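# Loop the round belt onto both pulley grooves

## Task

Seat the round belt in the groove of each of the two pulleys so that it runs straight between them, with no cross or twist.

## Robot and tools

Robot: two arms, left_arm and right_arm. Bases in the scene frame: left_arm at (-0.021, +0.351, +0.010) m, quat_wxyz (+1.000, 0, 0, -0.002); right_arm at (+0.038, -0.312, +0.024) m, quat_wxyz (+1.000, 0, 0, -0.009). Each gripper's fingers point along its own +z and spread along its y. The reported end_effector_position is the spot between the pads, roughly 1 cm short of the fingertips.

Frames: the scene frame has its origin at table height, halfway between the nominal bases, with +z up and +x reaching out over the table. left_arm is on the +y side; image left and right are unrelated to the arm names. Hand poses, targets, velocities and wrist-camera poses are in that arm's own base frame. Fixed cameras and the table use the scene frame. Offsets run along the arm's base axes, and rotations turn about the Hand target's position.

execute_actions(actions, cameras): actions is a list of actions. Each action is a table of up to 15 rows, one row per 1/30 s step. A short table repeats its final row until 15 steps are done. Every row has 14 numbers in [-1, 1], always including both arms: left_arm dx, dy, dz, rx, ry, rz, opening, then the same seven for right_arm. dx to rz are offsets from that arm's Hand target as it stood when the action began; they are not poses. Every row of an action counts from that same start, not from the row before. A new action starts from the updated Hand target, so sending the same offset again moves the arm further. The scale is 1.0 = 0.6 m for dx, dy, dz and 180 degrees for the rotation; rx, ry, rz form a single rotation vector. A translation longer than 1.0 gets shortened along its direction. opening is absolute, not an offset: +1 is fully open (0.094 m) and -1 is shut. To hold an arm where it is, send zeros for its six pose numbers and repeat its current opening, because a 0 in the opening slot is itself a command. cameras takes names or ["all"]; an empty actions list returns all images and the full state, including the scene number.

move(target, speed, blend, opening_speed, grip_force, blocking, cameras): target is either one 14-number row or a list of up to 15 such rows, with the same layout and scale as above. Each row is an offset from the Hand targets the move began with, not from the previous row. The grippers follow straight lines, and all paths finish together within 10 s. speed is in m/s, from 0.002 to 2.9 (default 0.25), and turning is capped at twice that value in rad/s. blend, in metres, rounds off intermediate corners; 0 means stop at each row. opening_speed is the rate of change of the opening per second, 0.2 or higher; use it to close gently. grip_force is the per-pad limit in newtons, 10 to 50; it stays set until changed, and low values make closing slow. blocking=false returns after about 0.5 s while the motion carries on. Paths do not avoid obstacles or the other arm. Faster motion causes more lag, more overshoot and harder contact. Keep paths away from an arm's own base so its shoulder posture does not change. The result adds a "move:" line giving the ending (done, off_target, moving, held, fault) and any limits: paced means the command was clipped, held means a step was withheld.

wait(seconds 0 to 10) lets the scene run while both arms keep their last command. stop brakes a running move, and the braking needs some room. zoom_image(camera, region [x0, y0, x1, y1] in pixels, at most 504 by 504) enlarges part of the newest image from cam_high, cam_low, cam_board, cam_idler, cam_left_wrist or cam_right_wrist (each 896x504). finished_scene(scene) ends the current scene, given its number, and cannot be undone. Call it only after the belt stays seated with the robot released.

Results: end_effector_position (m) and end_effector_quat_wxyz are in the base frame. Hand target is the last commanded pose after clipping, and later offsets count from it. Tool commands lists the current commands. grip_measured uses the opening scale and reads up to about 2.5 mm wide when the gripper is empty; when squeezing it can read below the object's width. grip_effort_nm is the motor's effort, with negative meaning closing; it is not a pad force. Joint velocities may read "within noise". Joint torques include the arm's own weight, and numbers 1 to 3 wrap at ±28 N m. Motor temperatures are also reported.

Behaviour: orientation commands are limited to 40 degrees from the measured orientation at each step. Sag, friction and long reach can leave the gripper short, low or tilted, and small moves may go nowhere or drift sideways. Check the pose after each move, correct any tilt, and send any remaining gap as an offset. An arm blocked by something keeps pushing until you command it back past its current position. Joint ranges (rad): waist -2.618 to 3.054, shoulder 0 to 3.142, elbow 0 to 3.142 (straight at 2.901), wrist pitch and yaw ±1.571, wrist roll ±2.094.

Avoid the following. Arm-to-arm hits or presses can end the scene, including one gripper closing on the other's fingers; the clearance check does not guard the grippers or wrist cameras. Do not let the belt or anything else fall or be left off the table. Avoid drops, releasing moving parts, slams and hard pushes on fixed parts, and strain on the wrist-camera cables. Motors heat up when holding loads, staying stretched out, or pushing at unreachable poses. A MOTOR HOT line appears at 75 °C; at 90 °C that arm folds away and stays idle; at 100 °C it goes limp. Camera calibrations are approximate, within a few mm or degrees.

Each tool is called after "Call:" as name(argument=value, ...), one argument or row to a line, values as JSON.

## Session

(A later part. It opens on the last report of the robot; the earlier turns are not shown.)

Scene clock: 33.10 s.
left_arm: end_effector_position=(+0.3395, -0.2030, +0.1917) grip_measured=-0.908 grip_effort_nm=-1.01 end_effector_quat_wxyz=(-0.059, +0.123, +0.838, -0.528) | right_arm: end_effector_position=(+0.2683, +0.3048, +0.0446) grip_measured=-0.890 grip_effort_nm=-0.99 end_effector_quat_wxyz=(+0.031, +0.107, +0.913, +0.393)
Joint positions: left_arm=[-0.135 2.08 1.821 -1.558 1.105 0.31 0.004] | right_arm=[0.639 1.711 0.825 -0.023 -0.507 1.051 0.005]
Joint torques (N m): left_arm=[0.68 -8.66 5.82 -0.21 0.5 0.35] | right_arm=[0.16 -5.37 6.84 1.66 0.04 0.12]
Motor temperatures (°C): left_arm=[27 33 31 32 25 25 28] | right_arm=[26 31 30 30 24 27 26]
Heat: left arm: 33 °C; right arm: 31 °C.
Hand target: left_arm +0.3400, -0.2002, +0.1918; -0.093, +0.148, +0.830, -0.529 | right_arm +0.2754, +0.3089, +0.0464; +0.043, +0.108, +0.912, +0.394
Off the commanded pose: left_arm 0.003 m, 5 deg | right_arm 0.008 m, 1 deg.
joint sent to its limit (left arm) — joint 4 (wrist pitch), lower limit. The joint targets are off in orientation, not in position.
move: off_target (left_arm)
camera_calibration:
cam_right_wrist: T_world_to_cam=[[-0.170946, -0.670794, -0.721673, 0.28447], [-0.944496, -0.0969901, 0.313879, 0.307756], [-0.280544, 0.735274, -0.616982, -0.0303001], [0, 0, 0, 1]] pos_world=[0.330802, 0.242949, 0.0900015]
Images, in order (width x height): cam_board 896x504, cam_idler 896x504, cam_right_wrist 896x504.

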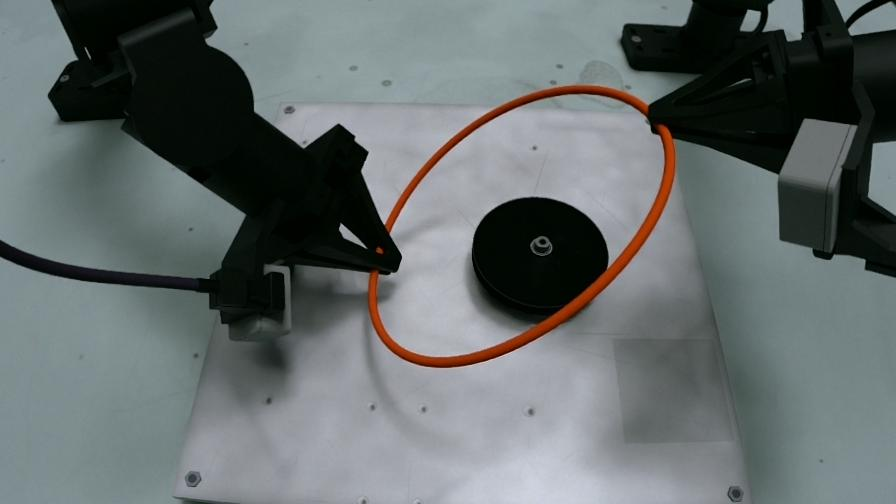

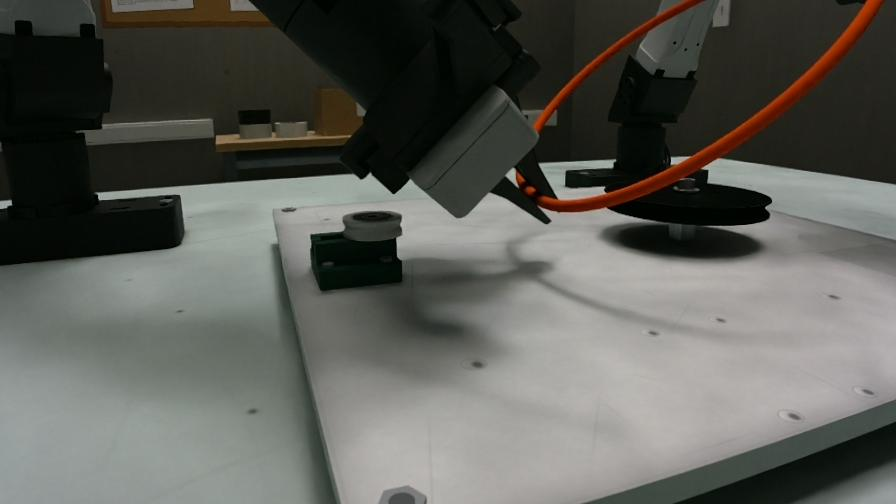

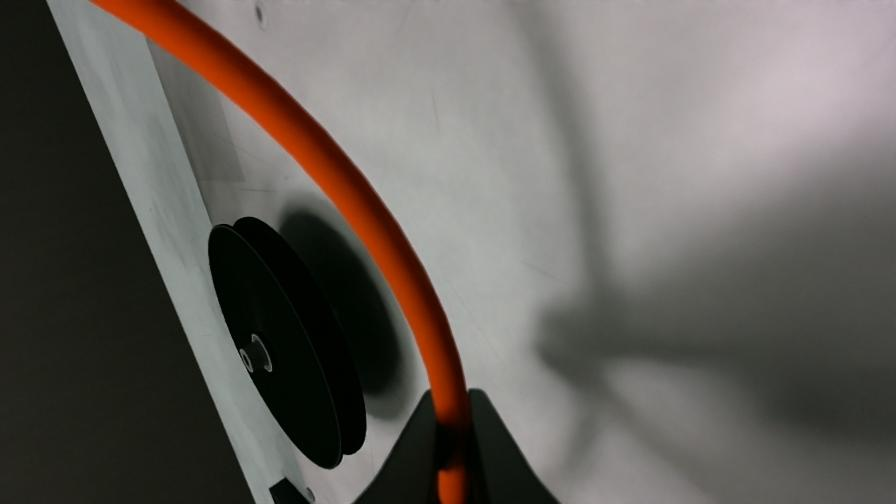

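Call:
move(
  target=[-0.042,0.037,-0.17,0,0,-0.01,-1,-0.017,-0.087,0.05,0,0,0,-1],
  speed=0.08,
  cameras=["cam_board","cam_idler","cam_left_wrist"],
)

Scene clock: 36.13 s.
left_arm: end_effector_position=(+0.3148, -0.1836, +0.0942) grip_measured=-0.908 grip_effort_nm=-1.01 end_effector_quat_wxyz=(-0.106, +0.154, +0.825, -0.533) | right_arm: end_effector_position=(+0.2670, +0.2602, +0.0711) grip_measured=-0.890 grip_effort_nm=-1.01 end_effector_quat_wxyz=(+0.040, +0.111, +0.913, +0.390)
Joint positions: left_arm=[-0.097 2.227 1.603 -1.507 1.067 0.609 0.004] | right_arm=[0.522 1.55 0.789 -0.195 -0.559 0.947 0.005]
Joint torques (N m): left_arm=[1.26 -8.95 4.16 -0.54 0.27 0.38] | right_arm=[-1.06 -7.53 5.14 1.37 -0.26 -0.04]
Heat: left arm: 34 °C; right arm: 32 °C.
Hand target: left_arm +0.3147, -0.1780, +0.0897; -0.102, +0.161, +0.828, -0.528 | right_arm +0.2652, +0.2567, +0.0764; +0.043, +0.108, +0.912, +0.394
Off the commanded pose: left_arm 0.007 m, 1 deg | right_arm 0.007 m, 1 deg.
move: done
camera_calibration:
cam_left_wrist: T_world_to_cam=[[-0.143177, -0.386368, 0.911164, -0.112878], [-0.710578, 0.680966, 0.177098, 0.373014], [-0.688897, -0.622097, -0.372043, 0.224059], [0, 0, 0, 1]] pos_world=[0.403247, -0.158236, 0.12015]
Images, in order (width x height): cam_board 896x504, cam_idler 896x504, cam_left_wrist 896x504.

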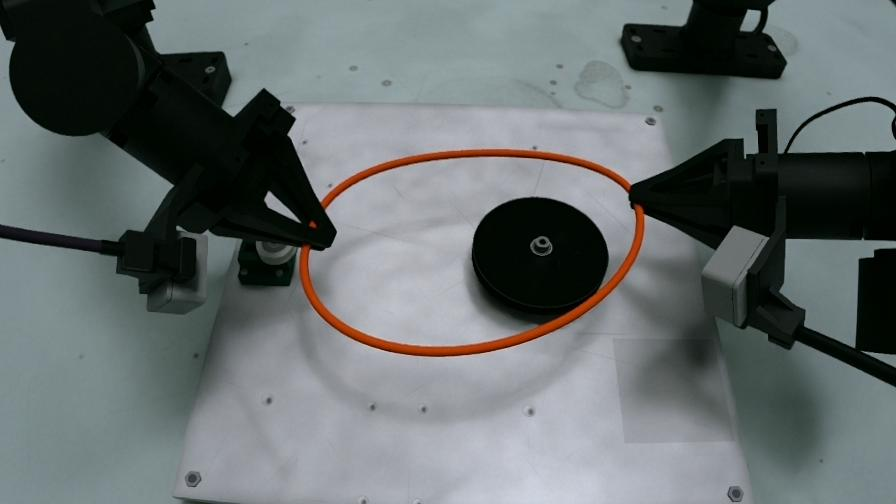

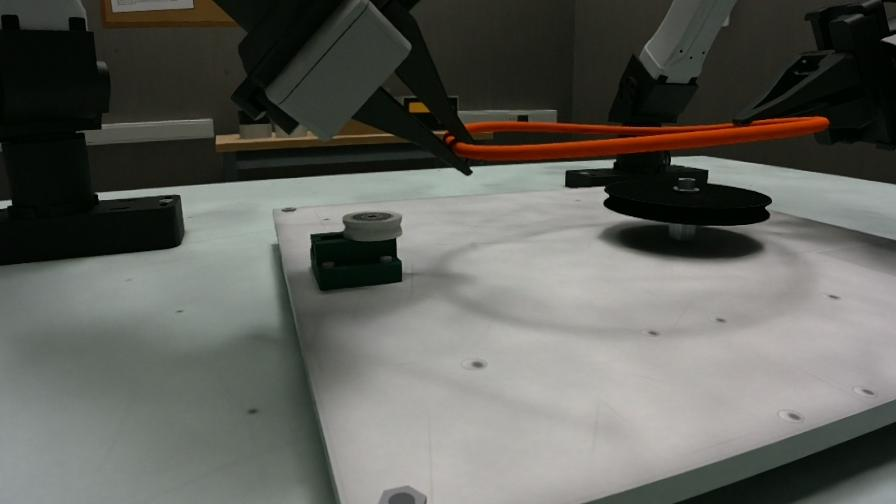

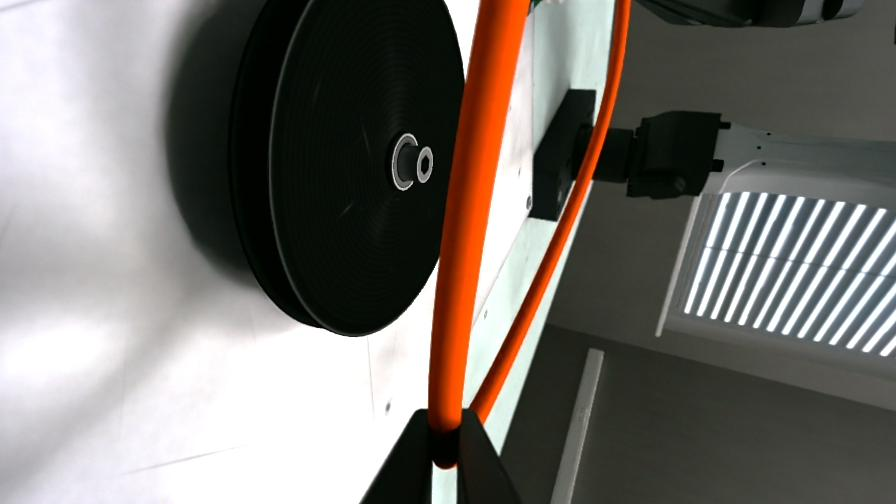

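Call:
move(
  target=[0.017,0.005,-0.077,0,0,0,-1,0.006,0,-0.015,0,0,0,-1],
  speed=0.06,
  cameras=["cam_low","cam_board","cam_idler","cam_left_wrist","cam_right_wrist"],
)

Scene clock: 37.73 s.
left_arm: end_effector_position=(+0.3235, -0.1820, +0.0495) grip_measured=-0.908 grip_effort_nm=-1.01 end_effector_quat_wxyz=(-0.110, +0.151, +0.824, -0.535) | right_arm: end_effector_position=(+0.2666, +0.2588, +0.0694) grip_measured=-0.890 grip_effort_nm=-1.01 end_effector_quat_wxyz=(+0.040, +0.110, +0.913, +0.391)
Joint positions: left_arm=[-0.09 2.344 1.603 -1.414 1.067 0.625 0.004] | right_arm=[0.517 1.55 0.781 -0.187 -0.564 0.941 0.005]
Joint torques (N m): left_arm=[1.54 -9.21 4.14 -0.5 0.21 0.41] | right_arm=[-1.37 -5 5.26 1.65 -0.29 -0.06]
Heat: left arm: 34 °C; right arm: 32 °C.
Hand target: left_arm +0.3250, -0.1750, +0.0435; -0.102, +0.161, +0.828, -0.528 | right_arm +0.2689, +0.2566, +0.0673; +0.043, +0.108, +0.912, +0.394
Off the commanded pose: left_arm 0.009 m, 2 deg | right_arm 0.004 m, 1 deg.
move: done
camera_calibration:
cam_left_wrist: T_world_to_cam=[[-0.132759, -0.383706, 0.913863, -0.0732545], [-0.709186, 0.680894, 0.182864, 0.385276], [-0.692409, -0.623822, -0.362513, 0.21481], [0, 0, 0, 1]] pos_world=[0.412244, -0.156438, 0.0743627]
cam_right_wrist: T_world_to_cam=[[-0.169518, -0.671813, -0.721063, 0.271048], [-0.949684, -0.0841718, 0.301688, 0.292875], [-0.263371, 0.735923, -0.623741, 0.013998], [0, 0, 0, 1]] pos_world=[0.327773, 0.196444, 0.115817]
Images, in order (width x height): cam_low 896x504, cam_board 896x504, cam_idler 896x504, cam_left_wrist 896x504, cam_right_wrist 896x504.

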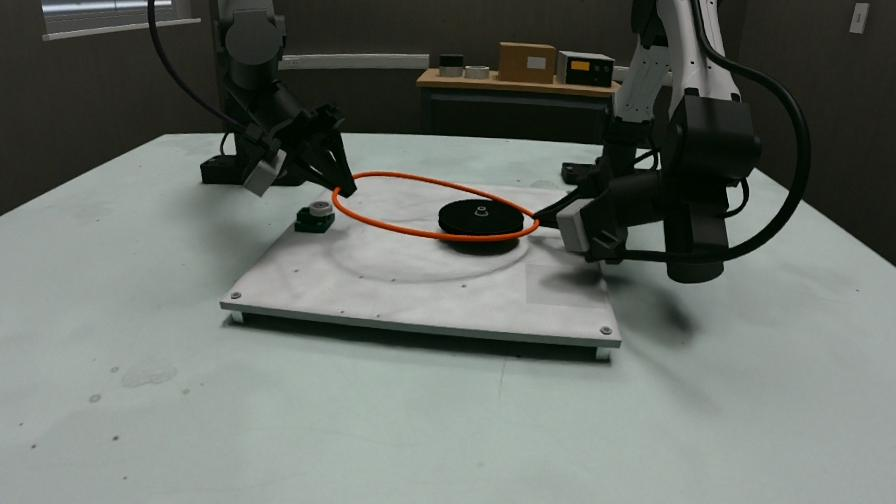

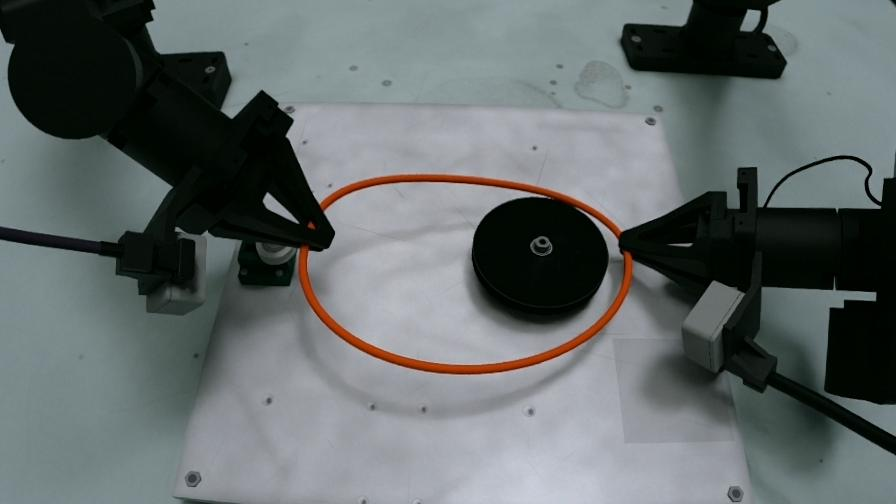

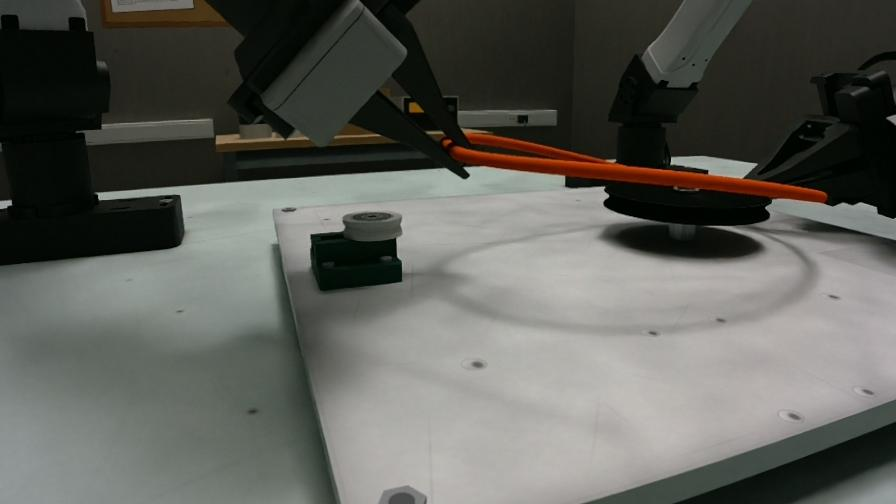

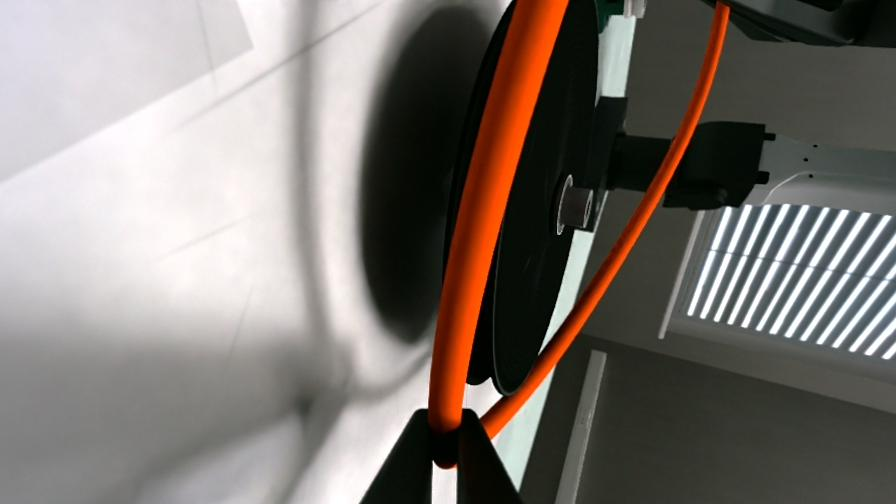

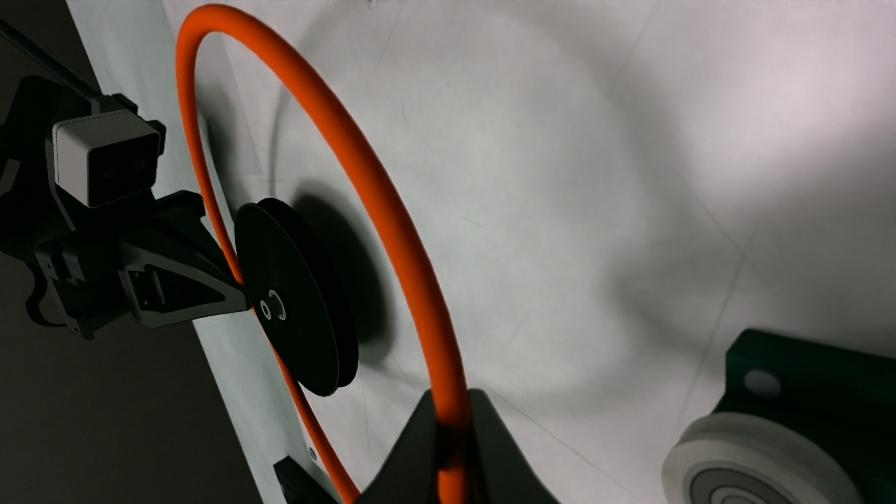

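Call:
move(
  target=[
    [-0.018,0.007,0.02,0,0,-0.02,-1,0,0,0,0,0,0,-1],
    [-0.018,0.007,-0.009,0,0,-0.02,-1,0,0,-0.03,0,0,0,-1],
  ],
  speed=0.06,
  cameras=["cam_board","cam_idler","cam_left_wrist","cam_right_wrist"],
)

Scene clock: 40.63 s.
left_arm: end_effector_position=(+0.3115, -0.1785, +0.0428) grip_measured=-0.908 grip_effort_nm=-1.01 end_effector_quat_wxyz=(-0.127, +0.173, +0.818, -0.534) | right_arm: end_effector_position=(+0.2659, +0.2590, +0.0521) grip_measured=-0.890 grip_effort_nm=-1.01 end_effector_quat_wxyz=(+0.039, +0.109, +0.912, +0.393)
Joint positions: left_arm=[-0.09 2.373 1.603 -1.474 1.038 0.723 0.004] | right_arm=[0.517 1.591 0.738 -0.102 -0.568 0.94 0.005]
Joint torques (N m): left_arm=[1.58 -9.21 4.93 -0.71 0.09 0.42] | right_arm=[-1.42 -4.72 5.05 1.65 -0.31 -0.03]
Heat: left arm: 35 °C; right arm: 32 °C.
Hand target: left_arm +0.3142, -0.1708, +0.0381; -0.118, +0.187, +0.822, -0.524 | right_arm +0.2689, +0.2566, +0.0494; +0.043, +0.108, +0.912, +0.394
Off the commanded pose: left_arm 0.009 m, 2 deg | right_arm 0.005 m, 1 deg.
move: done
camera_calibration:
cam_left_wrist: T_world_to_cam=[[-0.150104, -0.371253, 0.916319, -0.059751], [-0.669204, 0.720384, 0.182245, 0.370243], [-0.727761, -0.585848, -0.356577, 0.223787], [0, 0, 0, 1]] pos_world=[0.401663, -0.157795, 0.067073]
cam_right_wrist: T_world_to_cam=[[-0.167338, -0.670077, -0.723184, 0.257753], [-0.94952, -0.0878881, 0.301144, 0.298312], [-0.265349, 0.737071, -0.621544, 0.00297232], [0, 0, 0, 1]] pos_world=[0.327174, 0.196742, 0.0984155]
Images, in order (width x height): cam_board 896x504, cam_idler 896x504, cam_left_wrist 896x504, cam_right_wrist 896x504.

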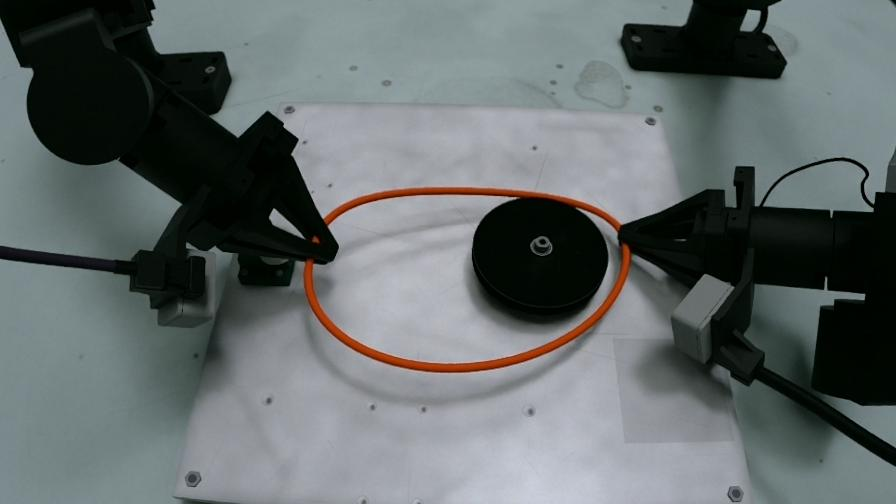

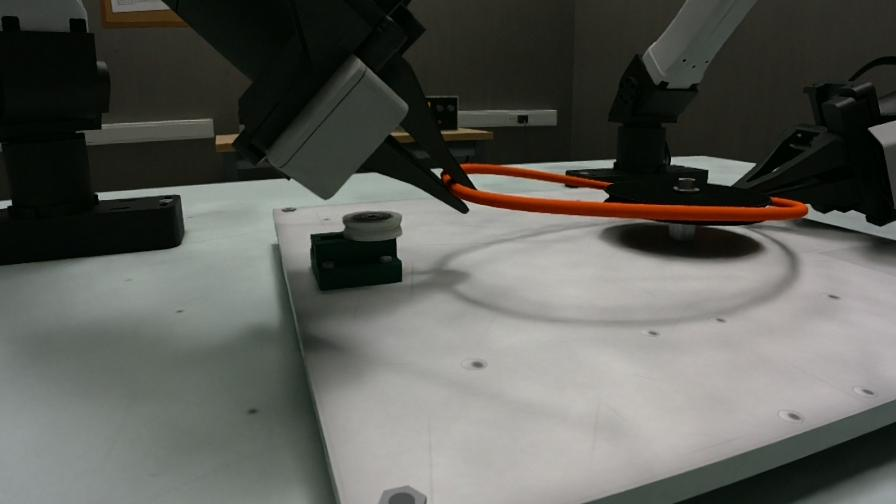

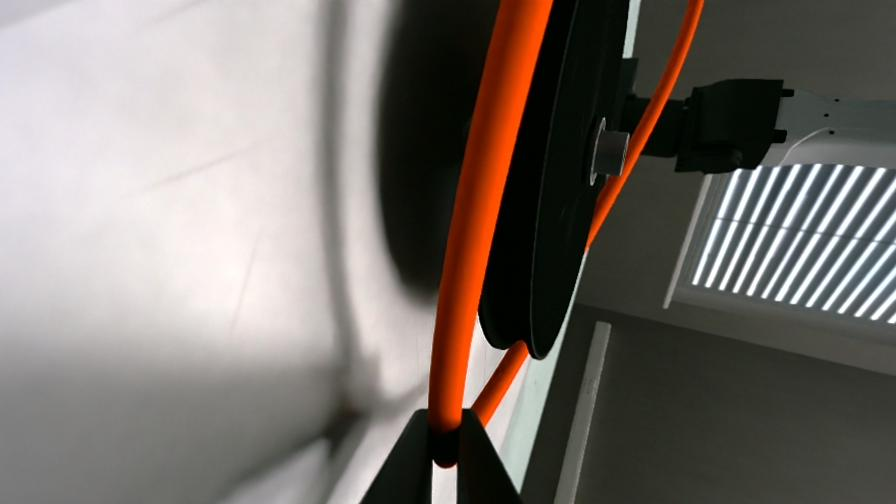

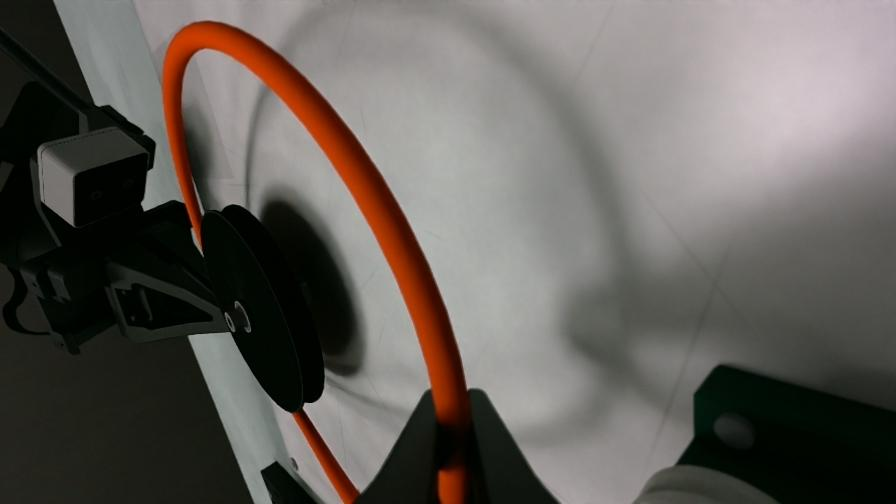

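Call:
move(
  target=[
    [-0.005,-0.012,0,0,0,0,-1,-0.012,-0.03,0.025,0,0,0,-1],
    [-0.005,-0.012,0,0,0,0,-1,-0.017,-0.075,0.02,0,0,0,-1],
    [-0.005,-0.012,0,0,0,0,-0.6,-0.017,-0.075,0.02,0,0,0,-1],
  ],
  speed=0.06,
  blend=[0.01,0,0],
  opening_speed=0.4,
  cameras=["cam_board","cam_idler","cam_left_wrist","cam_right_wrist"],
)

Scene clock: 44.03 s.
left_arm: end_effector_position=(+0.3107, -0.1807, +0.0376) grip_measured=-0.602 grip_effort_nm=0.14 end_effector_quat_wxyz=(-0.123, +0.186, +0.819, -0.528) | right_arm: end_effector_position=(+0.2574, +0.2151, +0.0576) grip_measured=-0.891 grip_effort_nm=-1.01 end_effector_quat_wxyz=(+0.030, +0.111, +0.911, +0.396)
Joint positions: left_arm=[-0.1 2.373 1.596 -1.444 1.027 0.721 0.019] | right_arm=[0.371 1.496 0.687 -0.241 -0.662 0.796 0.005]
Joint torques (N m): left_arm=[0.69 -10.37 3.69 -0.67 0.34 0.11] | right_arm=[-0.66 -6.79 5.08 1.26 -0.13 -0.06]
Heat: left arm: 36 °C; right arm: 32 °C.
Hand target: left_arm +0.3111, -0.1781, +0.0381; -0.118, +0.187, +0.822, -0.524 | right_arm +0.2586, +0.2116, +0.0613; +0.043, +0.108, +0.912, +0.394
Off the commanded pose: left_arm 0.003 m, 1 deg | right_arm 0.005 m, 2 deg.
move: done; target 3's new opening was sent with left_arm's hand 0.012 m and 2 deg from that target
camera_calibration:
cam_left_wrist: T_world_to_cam=[[-0.176758, -0.375143, 0.909959, -0.048258], [-0.660949, 0.730292, 0.172684, 0.371811], [-0.729317, -0.570913, -0.377035, 0.223951], [0, 0, 0, 1]] pos_world=[0.400549, -0.161778, 0.0641441]
cam_right_wrist: T_world_to_cam=[[-0.178, -0.663632, -0.726573, 0.232308], [-0.943646, -0.094241, 0.317256, 0.283675], [-0.279015, 0.742099, -0.609459, 0.0382326], [0, 0, 0, 1]] pos_world=[0.319707, 0.152529, 0.102092]
Images, in order (width x height): cam_board 896x504, cam_idler 896x504, cam_left_wrist 896x504, cam_right_wrist 896x504.

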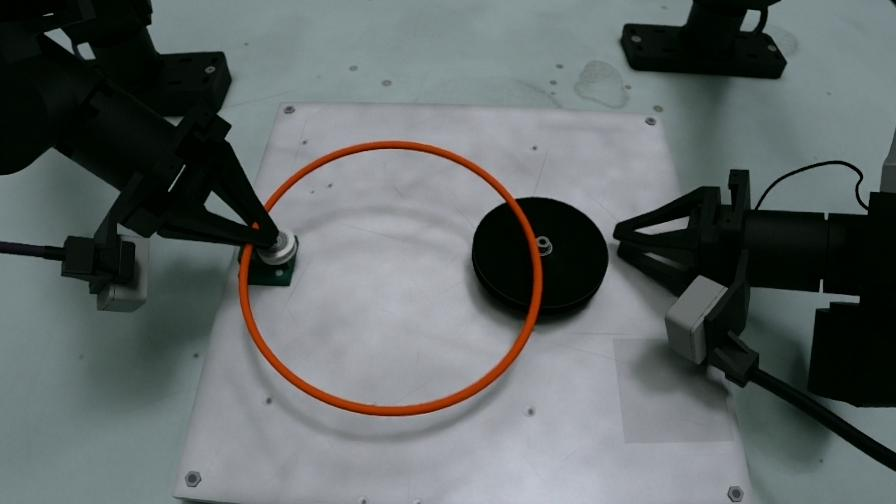

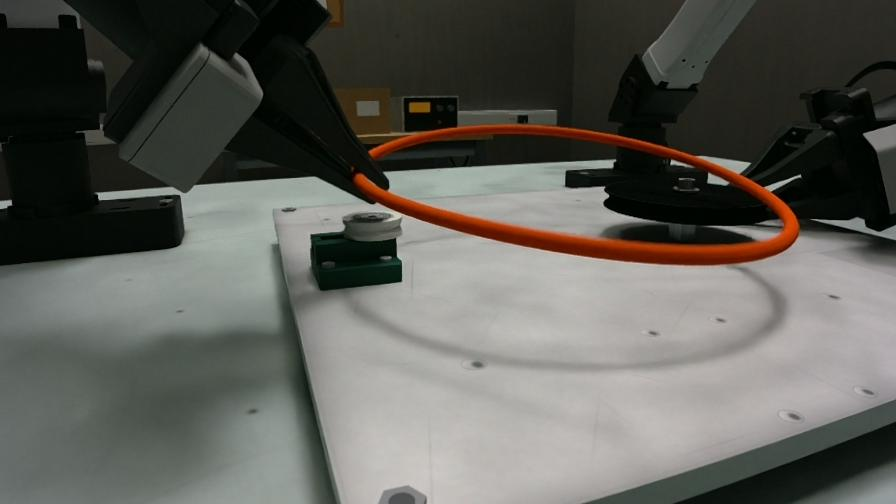

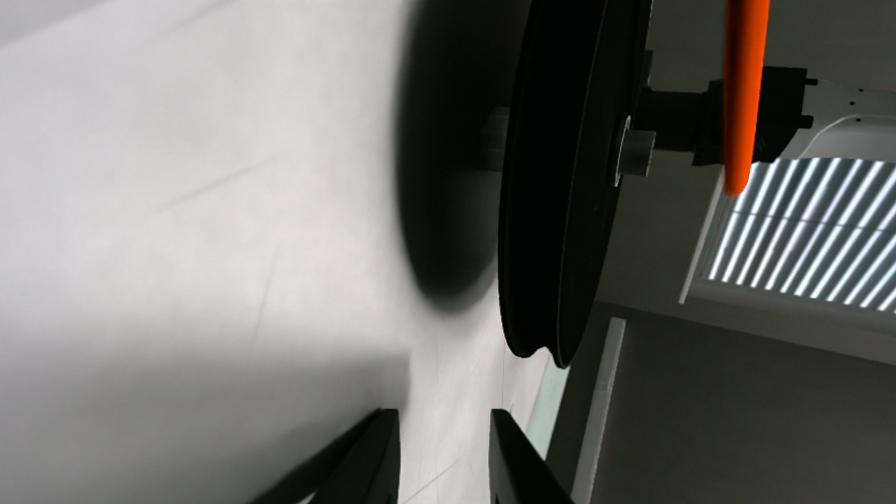

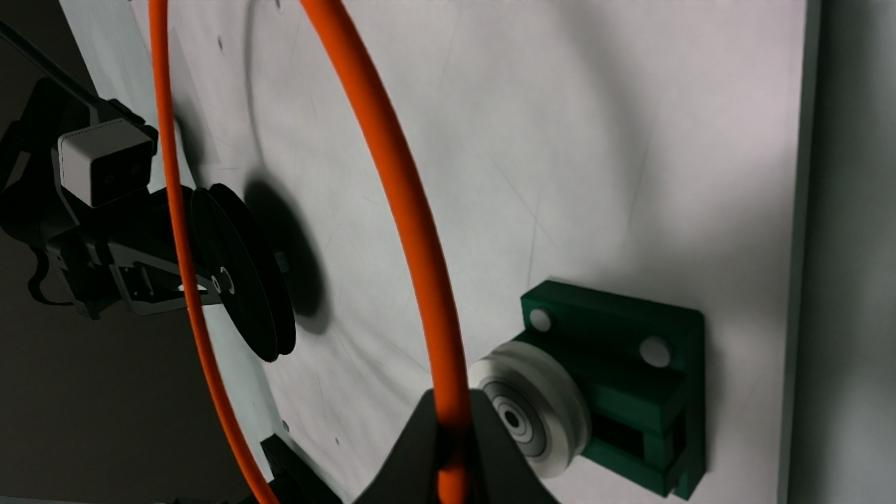

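Call:
move(
  target=[
    [0.03,0.1,0.03,0,0,0,-0.3,0,0,0,0,0,0,-1],
    [0.03,0.1,0.13,0,0,0.03,0,0,0,0.06,0,0,0,-1],
  ],
  speed=0.1,
  cameras=["cam_low","cam_board","cam_idler","cam_left_wrist","cam_right_wrist"],
)

Scene clock: 47.77 s.
left_arm: end_effector_position=(+0.3305, -0.1190, +0.1034) grip_measured=-0.002 grip_effort_nm=0.14 end_effector_quat_wxyz=(-0.058, +0.133, +0.851, -0.505) | right_arm: end_effector_position=(+0.2492, +0.2116, +0.0834) grip_measured=-0.891 grip_effort_nm=-1.01 end_effector_quat_wxyz=(+0.019, +0.116, +0.913, +0.390)
Joint positions: left_arm=[0.075 2.18 1.62 -1.558 0.969 0.678 0.047] | right_arm=[0.371 1.416 0.748 -0.409 -0.661 0.796 0.005]
Joint torques (N m): left_arm=[0.92 -11.79 3.84 -0.72 0.68 0.05] | right_arm=[-0.8 -6.05 8.2 1.14 -0.11 -0.06]
Heat: left arm: 37 °C; right arm: 33 °C.
Hand target: left_arm +0.3291, -0.1180, +0.1161; -0.093, +0.148, +0.830, -0.529 | right_arm +0.2586, +0.2116, +0.0973; +0.043, +0.108, +0.912, +0.394
Off the commanded pose: left_arm 0.013 m, 6 deg | right_arm 0.017 m, 3 deg.
joint sent to its limit (left arm) — joint 4 (wrist pitch), lower limit. The joint targets are off in orientation, not in position.
move: off_target (left_arm, right_arm); target 2's new opening was sent with left_arm's hand 0.013 m and 6 deg from that target
camera_calibration:
cam_left_wrist: T_world_to_cam=[[-0.169153, -0.457182, 0.873139, -0.0898441], [-0.780237, 0.603388, 0.164783, 0.353608], [-0.602177, -0.653382, -0.458775, 0.255097], [0, 0, 0, 1]] pos_world=[0.414314, -0.0877624, 0.13721]
cam_right_wrist: T_world_to_cam=[[-0.196116, -0.671336, -0.714736, 0.252586], [-0.935696, -0.0898805, 0.341167, 0.262503], [-0.293279, 0.735683, -0.610539, 0.0592892], [0, 0, 0, 1]] pos_world=[0.312547, 0.149546, 0.127173]
Images, in order (width x height): cam_low 896x504, cam_board 896x504, cam_idler 896x504, cam_left_wrist 896x504, cam_right_wrist 896x504.

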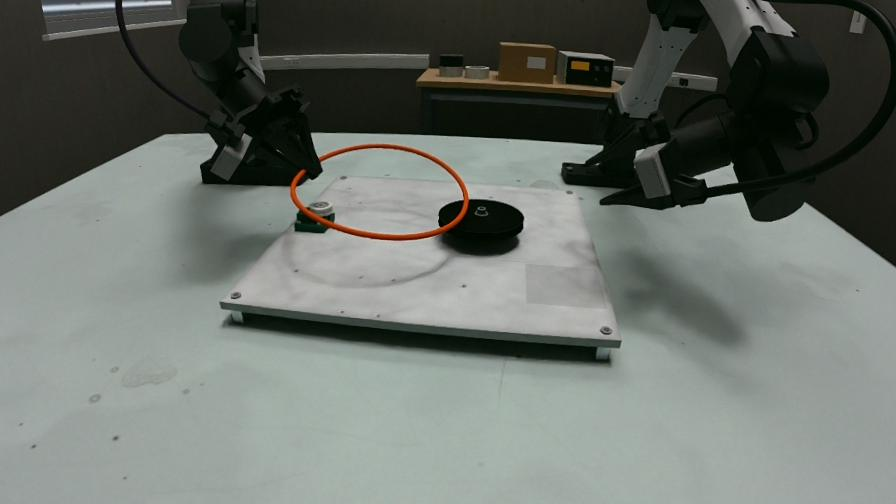

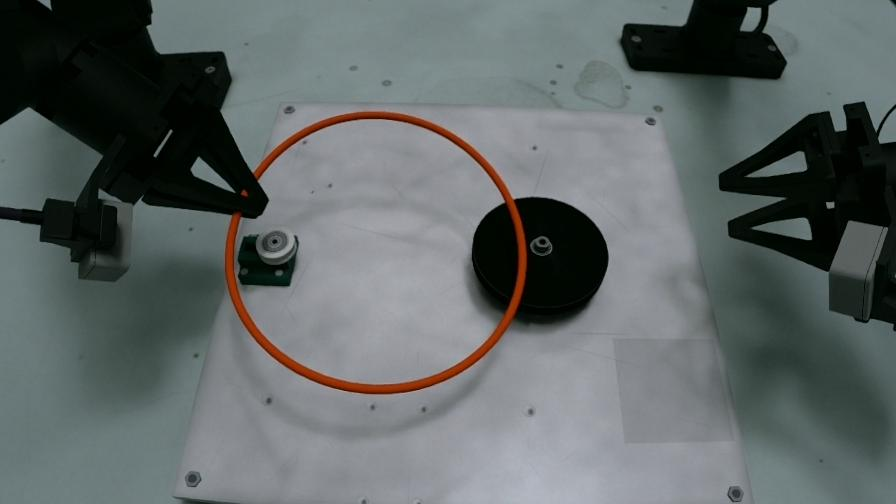

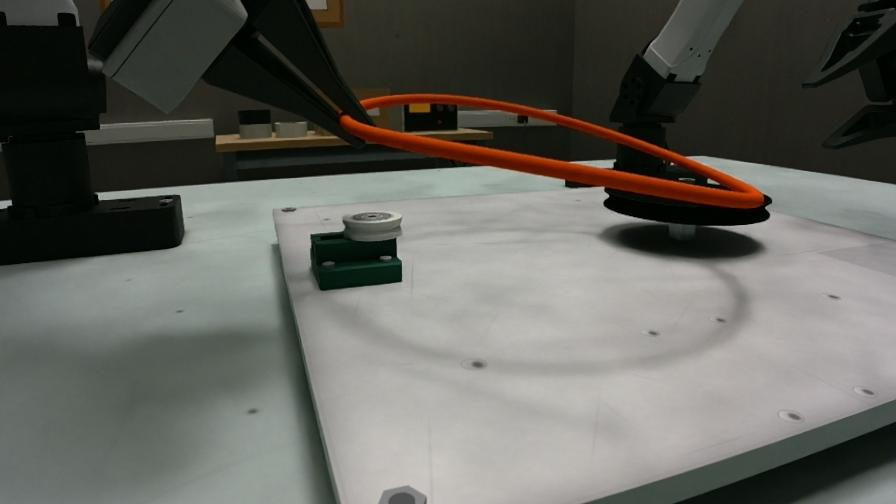

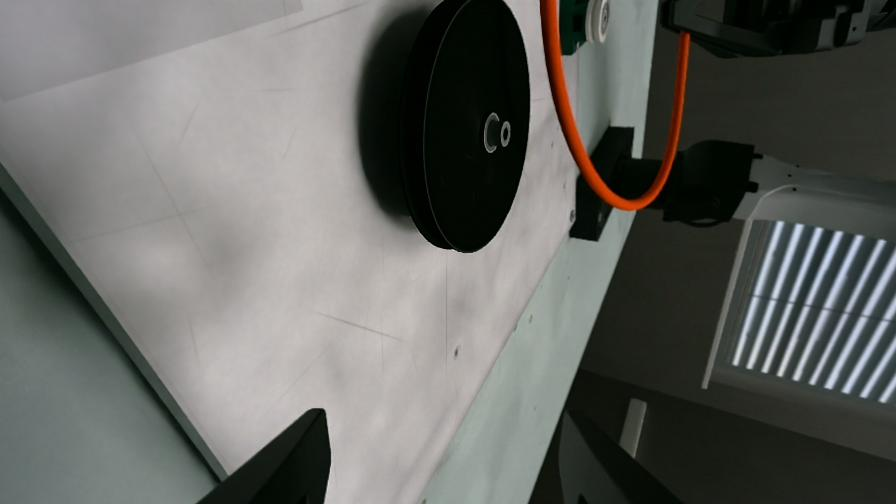

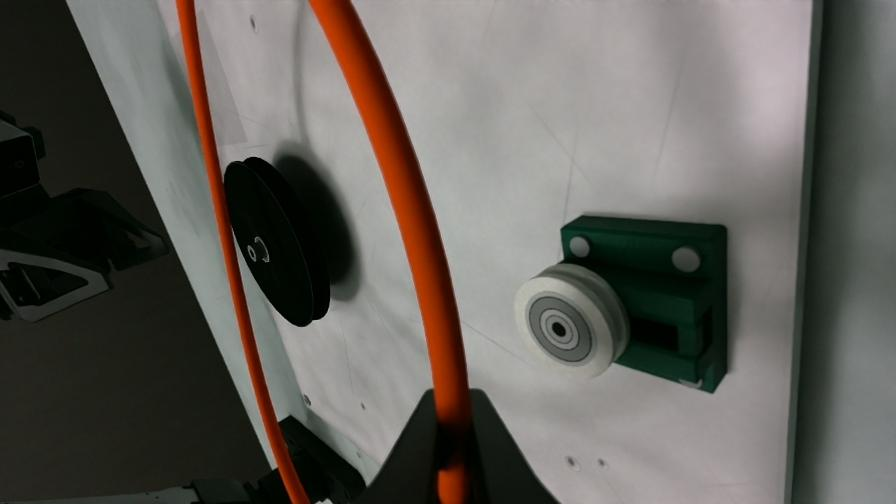

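Call:
move(
  target=[
    [0,0,0,0,0,0,0,0,0,0.07,0,0,0.02,-1],
    [0,0,0,0,0,0,0,0.03,0.13,0.07,0,0,0.11,-1],
  ],
  speed=0.1,
  cameras=["cam_low","cam_board","cam_idler","cam_left_wrist","cam_right_wrist"],
)

Scene clock: 51.93 s.
left_arm: end_effector_position=(+0.3305, -0.1190, +0.1034) grip_measured=-0.002 grip_effort_nm=0.14 end_effector_quat_wxyz=(-0.058, +0.133, +0.851, -0.505) | right_arm: end_effector_position=(+0.2746, +0.2832, +0.1321) grip_measured=-0.891 grip_effort_nm=-1.01 end_effector_quat_wxyz=(-0.024, -0.040, +0.921, +0.386)
Joint positions: left_arm=[0.075 2.18 1.62 -1.558 0.969 0.678 0.047] | right_arm=[0.507 1.704 1.255 -0.743 -0.716 0.564 0.005]
Joint torques (N m): left_arm=[0.91 -11.81 3.84 -0.72 0.68 0.06] | right_arm=[0.06 -5.53 8.53 0.91 -0.59 -0.01]
Motor temperatures (°C): left_arm=[27 38 31 31 25 25 28] | right_arm=[26 33 32 30 24 27 27]
Heat: left arm: 38 °C; right arm: 33 °C.
Hand target: left_arm +0.3291, -0.1180, +0.1161; -0.093, +0.148, +0.830, -0.529 | right_arm +0.2766, +0.2897, +0.1394; -0.025, -0.050, +0.917, +0.396
Off the commanded pose: left_arm 0.013 m, 6 deg | right_arm 0.010 m, 2 deg.
joint sent to its limit (left arm) — joint 4 (wrist pitch), lower limit. The joint targets are off in orientation, not in position.
move: off_target (left_arm)
camera_calibration:
cam_left_wrist: T_world_to_cam=[[-0.169153, -0.457182, 0.873139, -0.0898441], [-0.780237, 0.603388, 0.164783, 0.353608], [-0.602177, -0.653382, -0.458775, 0.255097], [0, 0, 0, 1]] pos_world=[0.414314, -0.0877624, 0.13721]
cam_right_wrist: T_world_to_cam=[[0.055409, -0.701045, -0.710961, 0.279235], [-0.872787, -0.379847, 0.306528, 0.34554], [-0.484946, 0.603534, -0.63291, 0.136691], [0, 0, 0, 1]] pos_world=[0.352399, 0.24451, 0.179121]
Images, in order (width x height): cam_low 896x504, cam_board 896x504, cam_idler 896x504, cam_left_wrist 896x504, cam_right_wrist 896x504.

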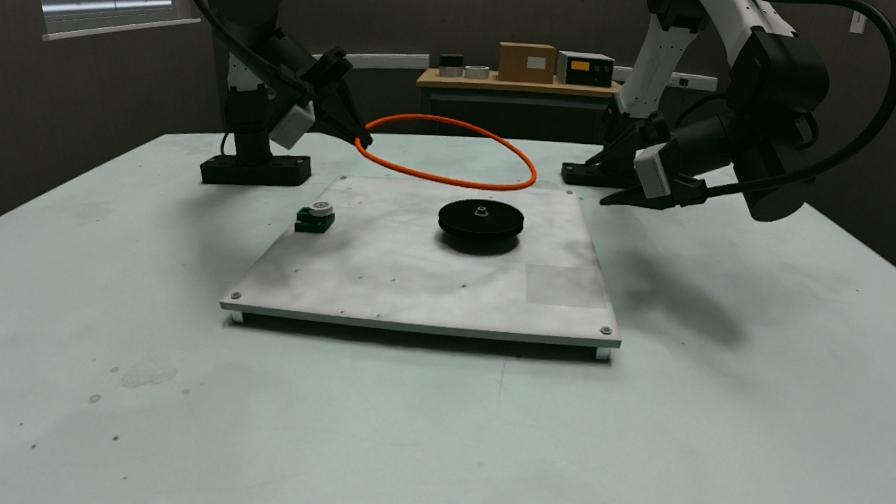

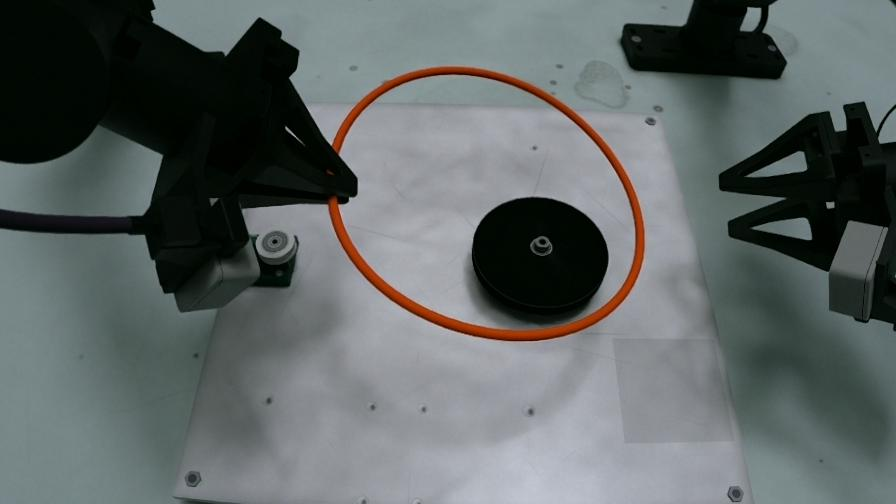

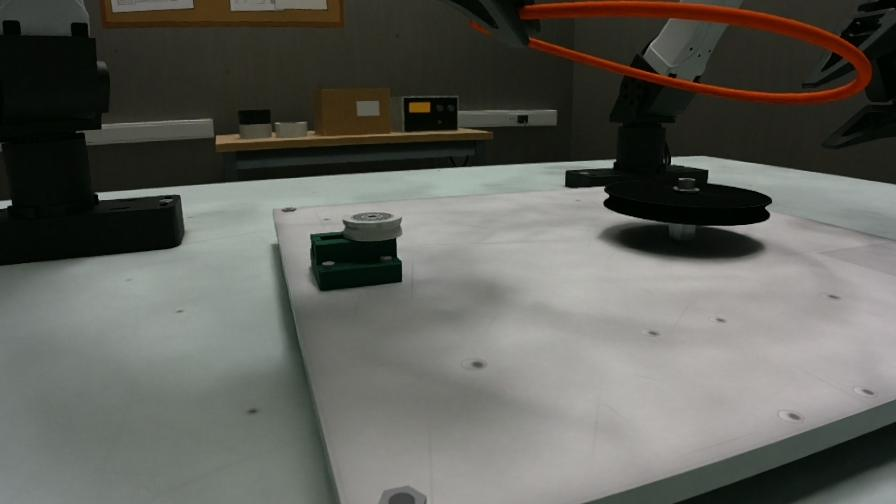

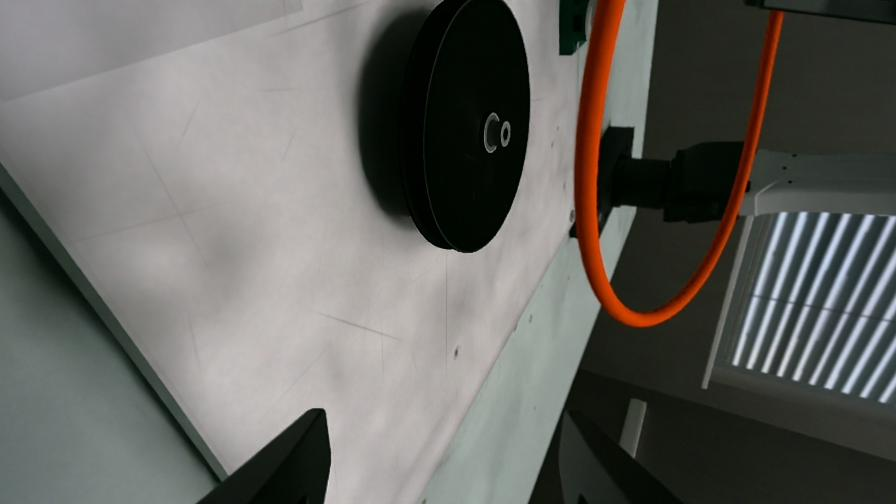

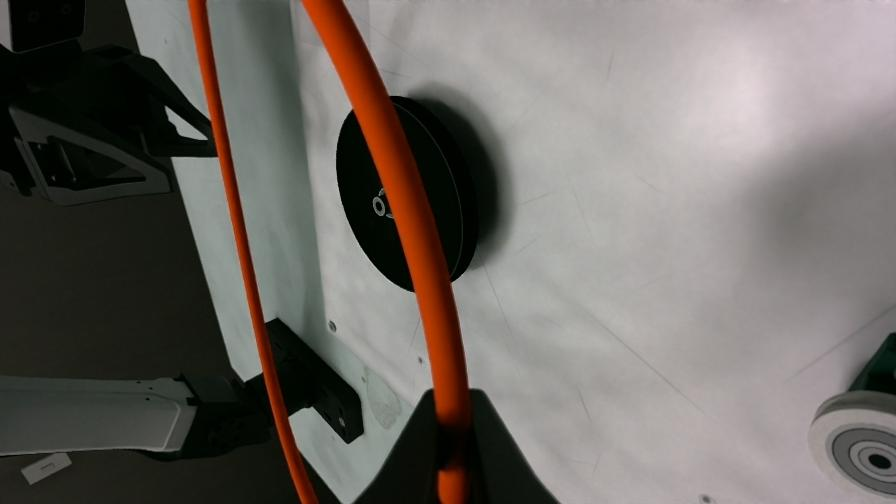

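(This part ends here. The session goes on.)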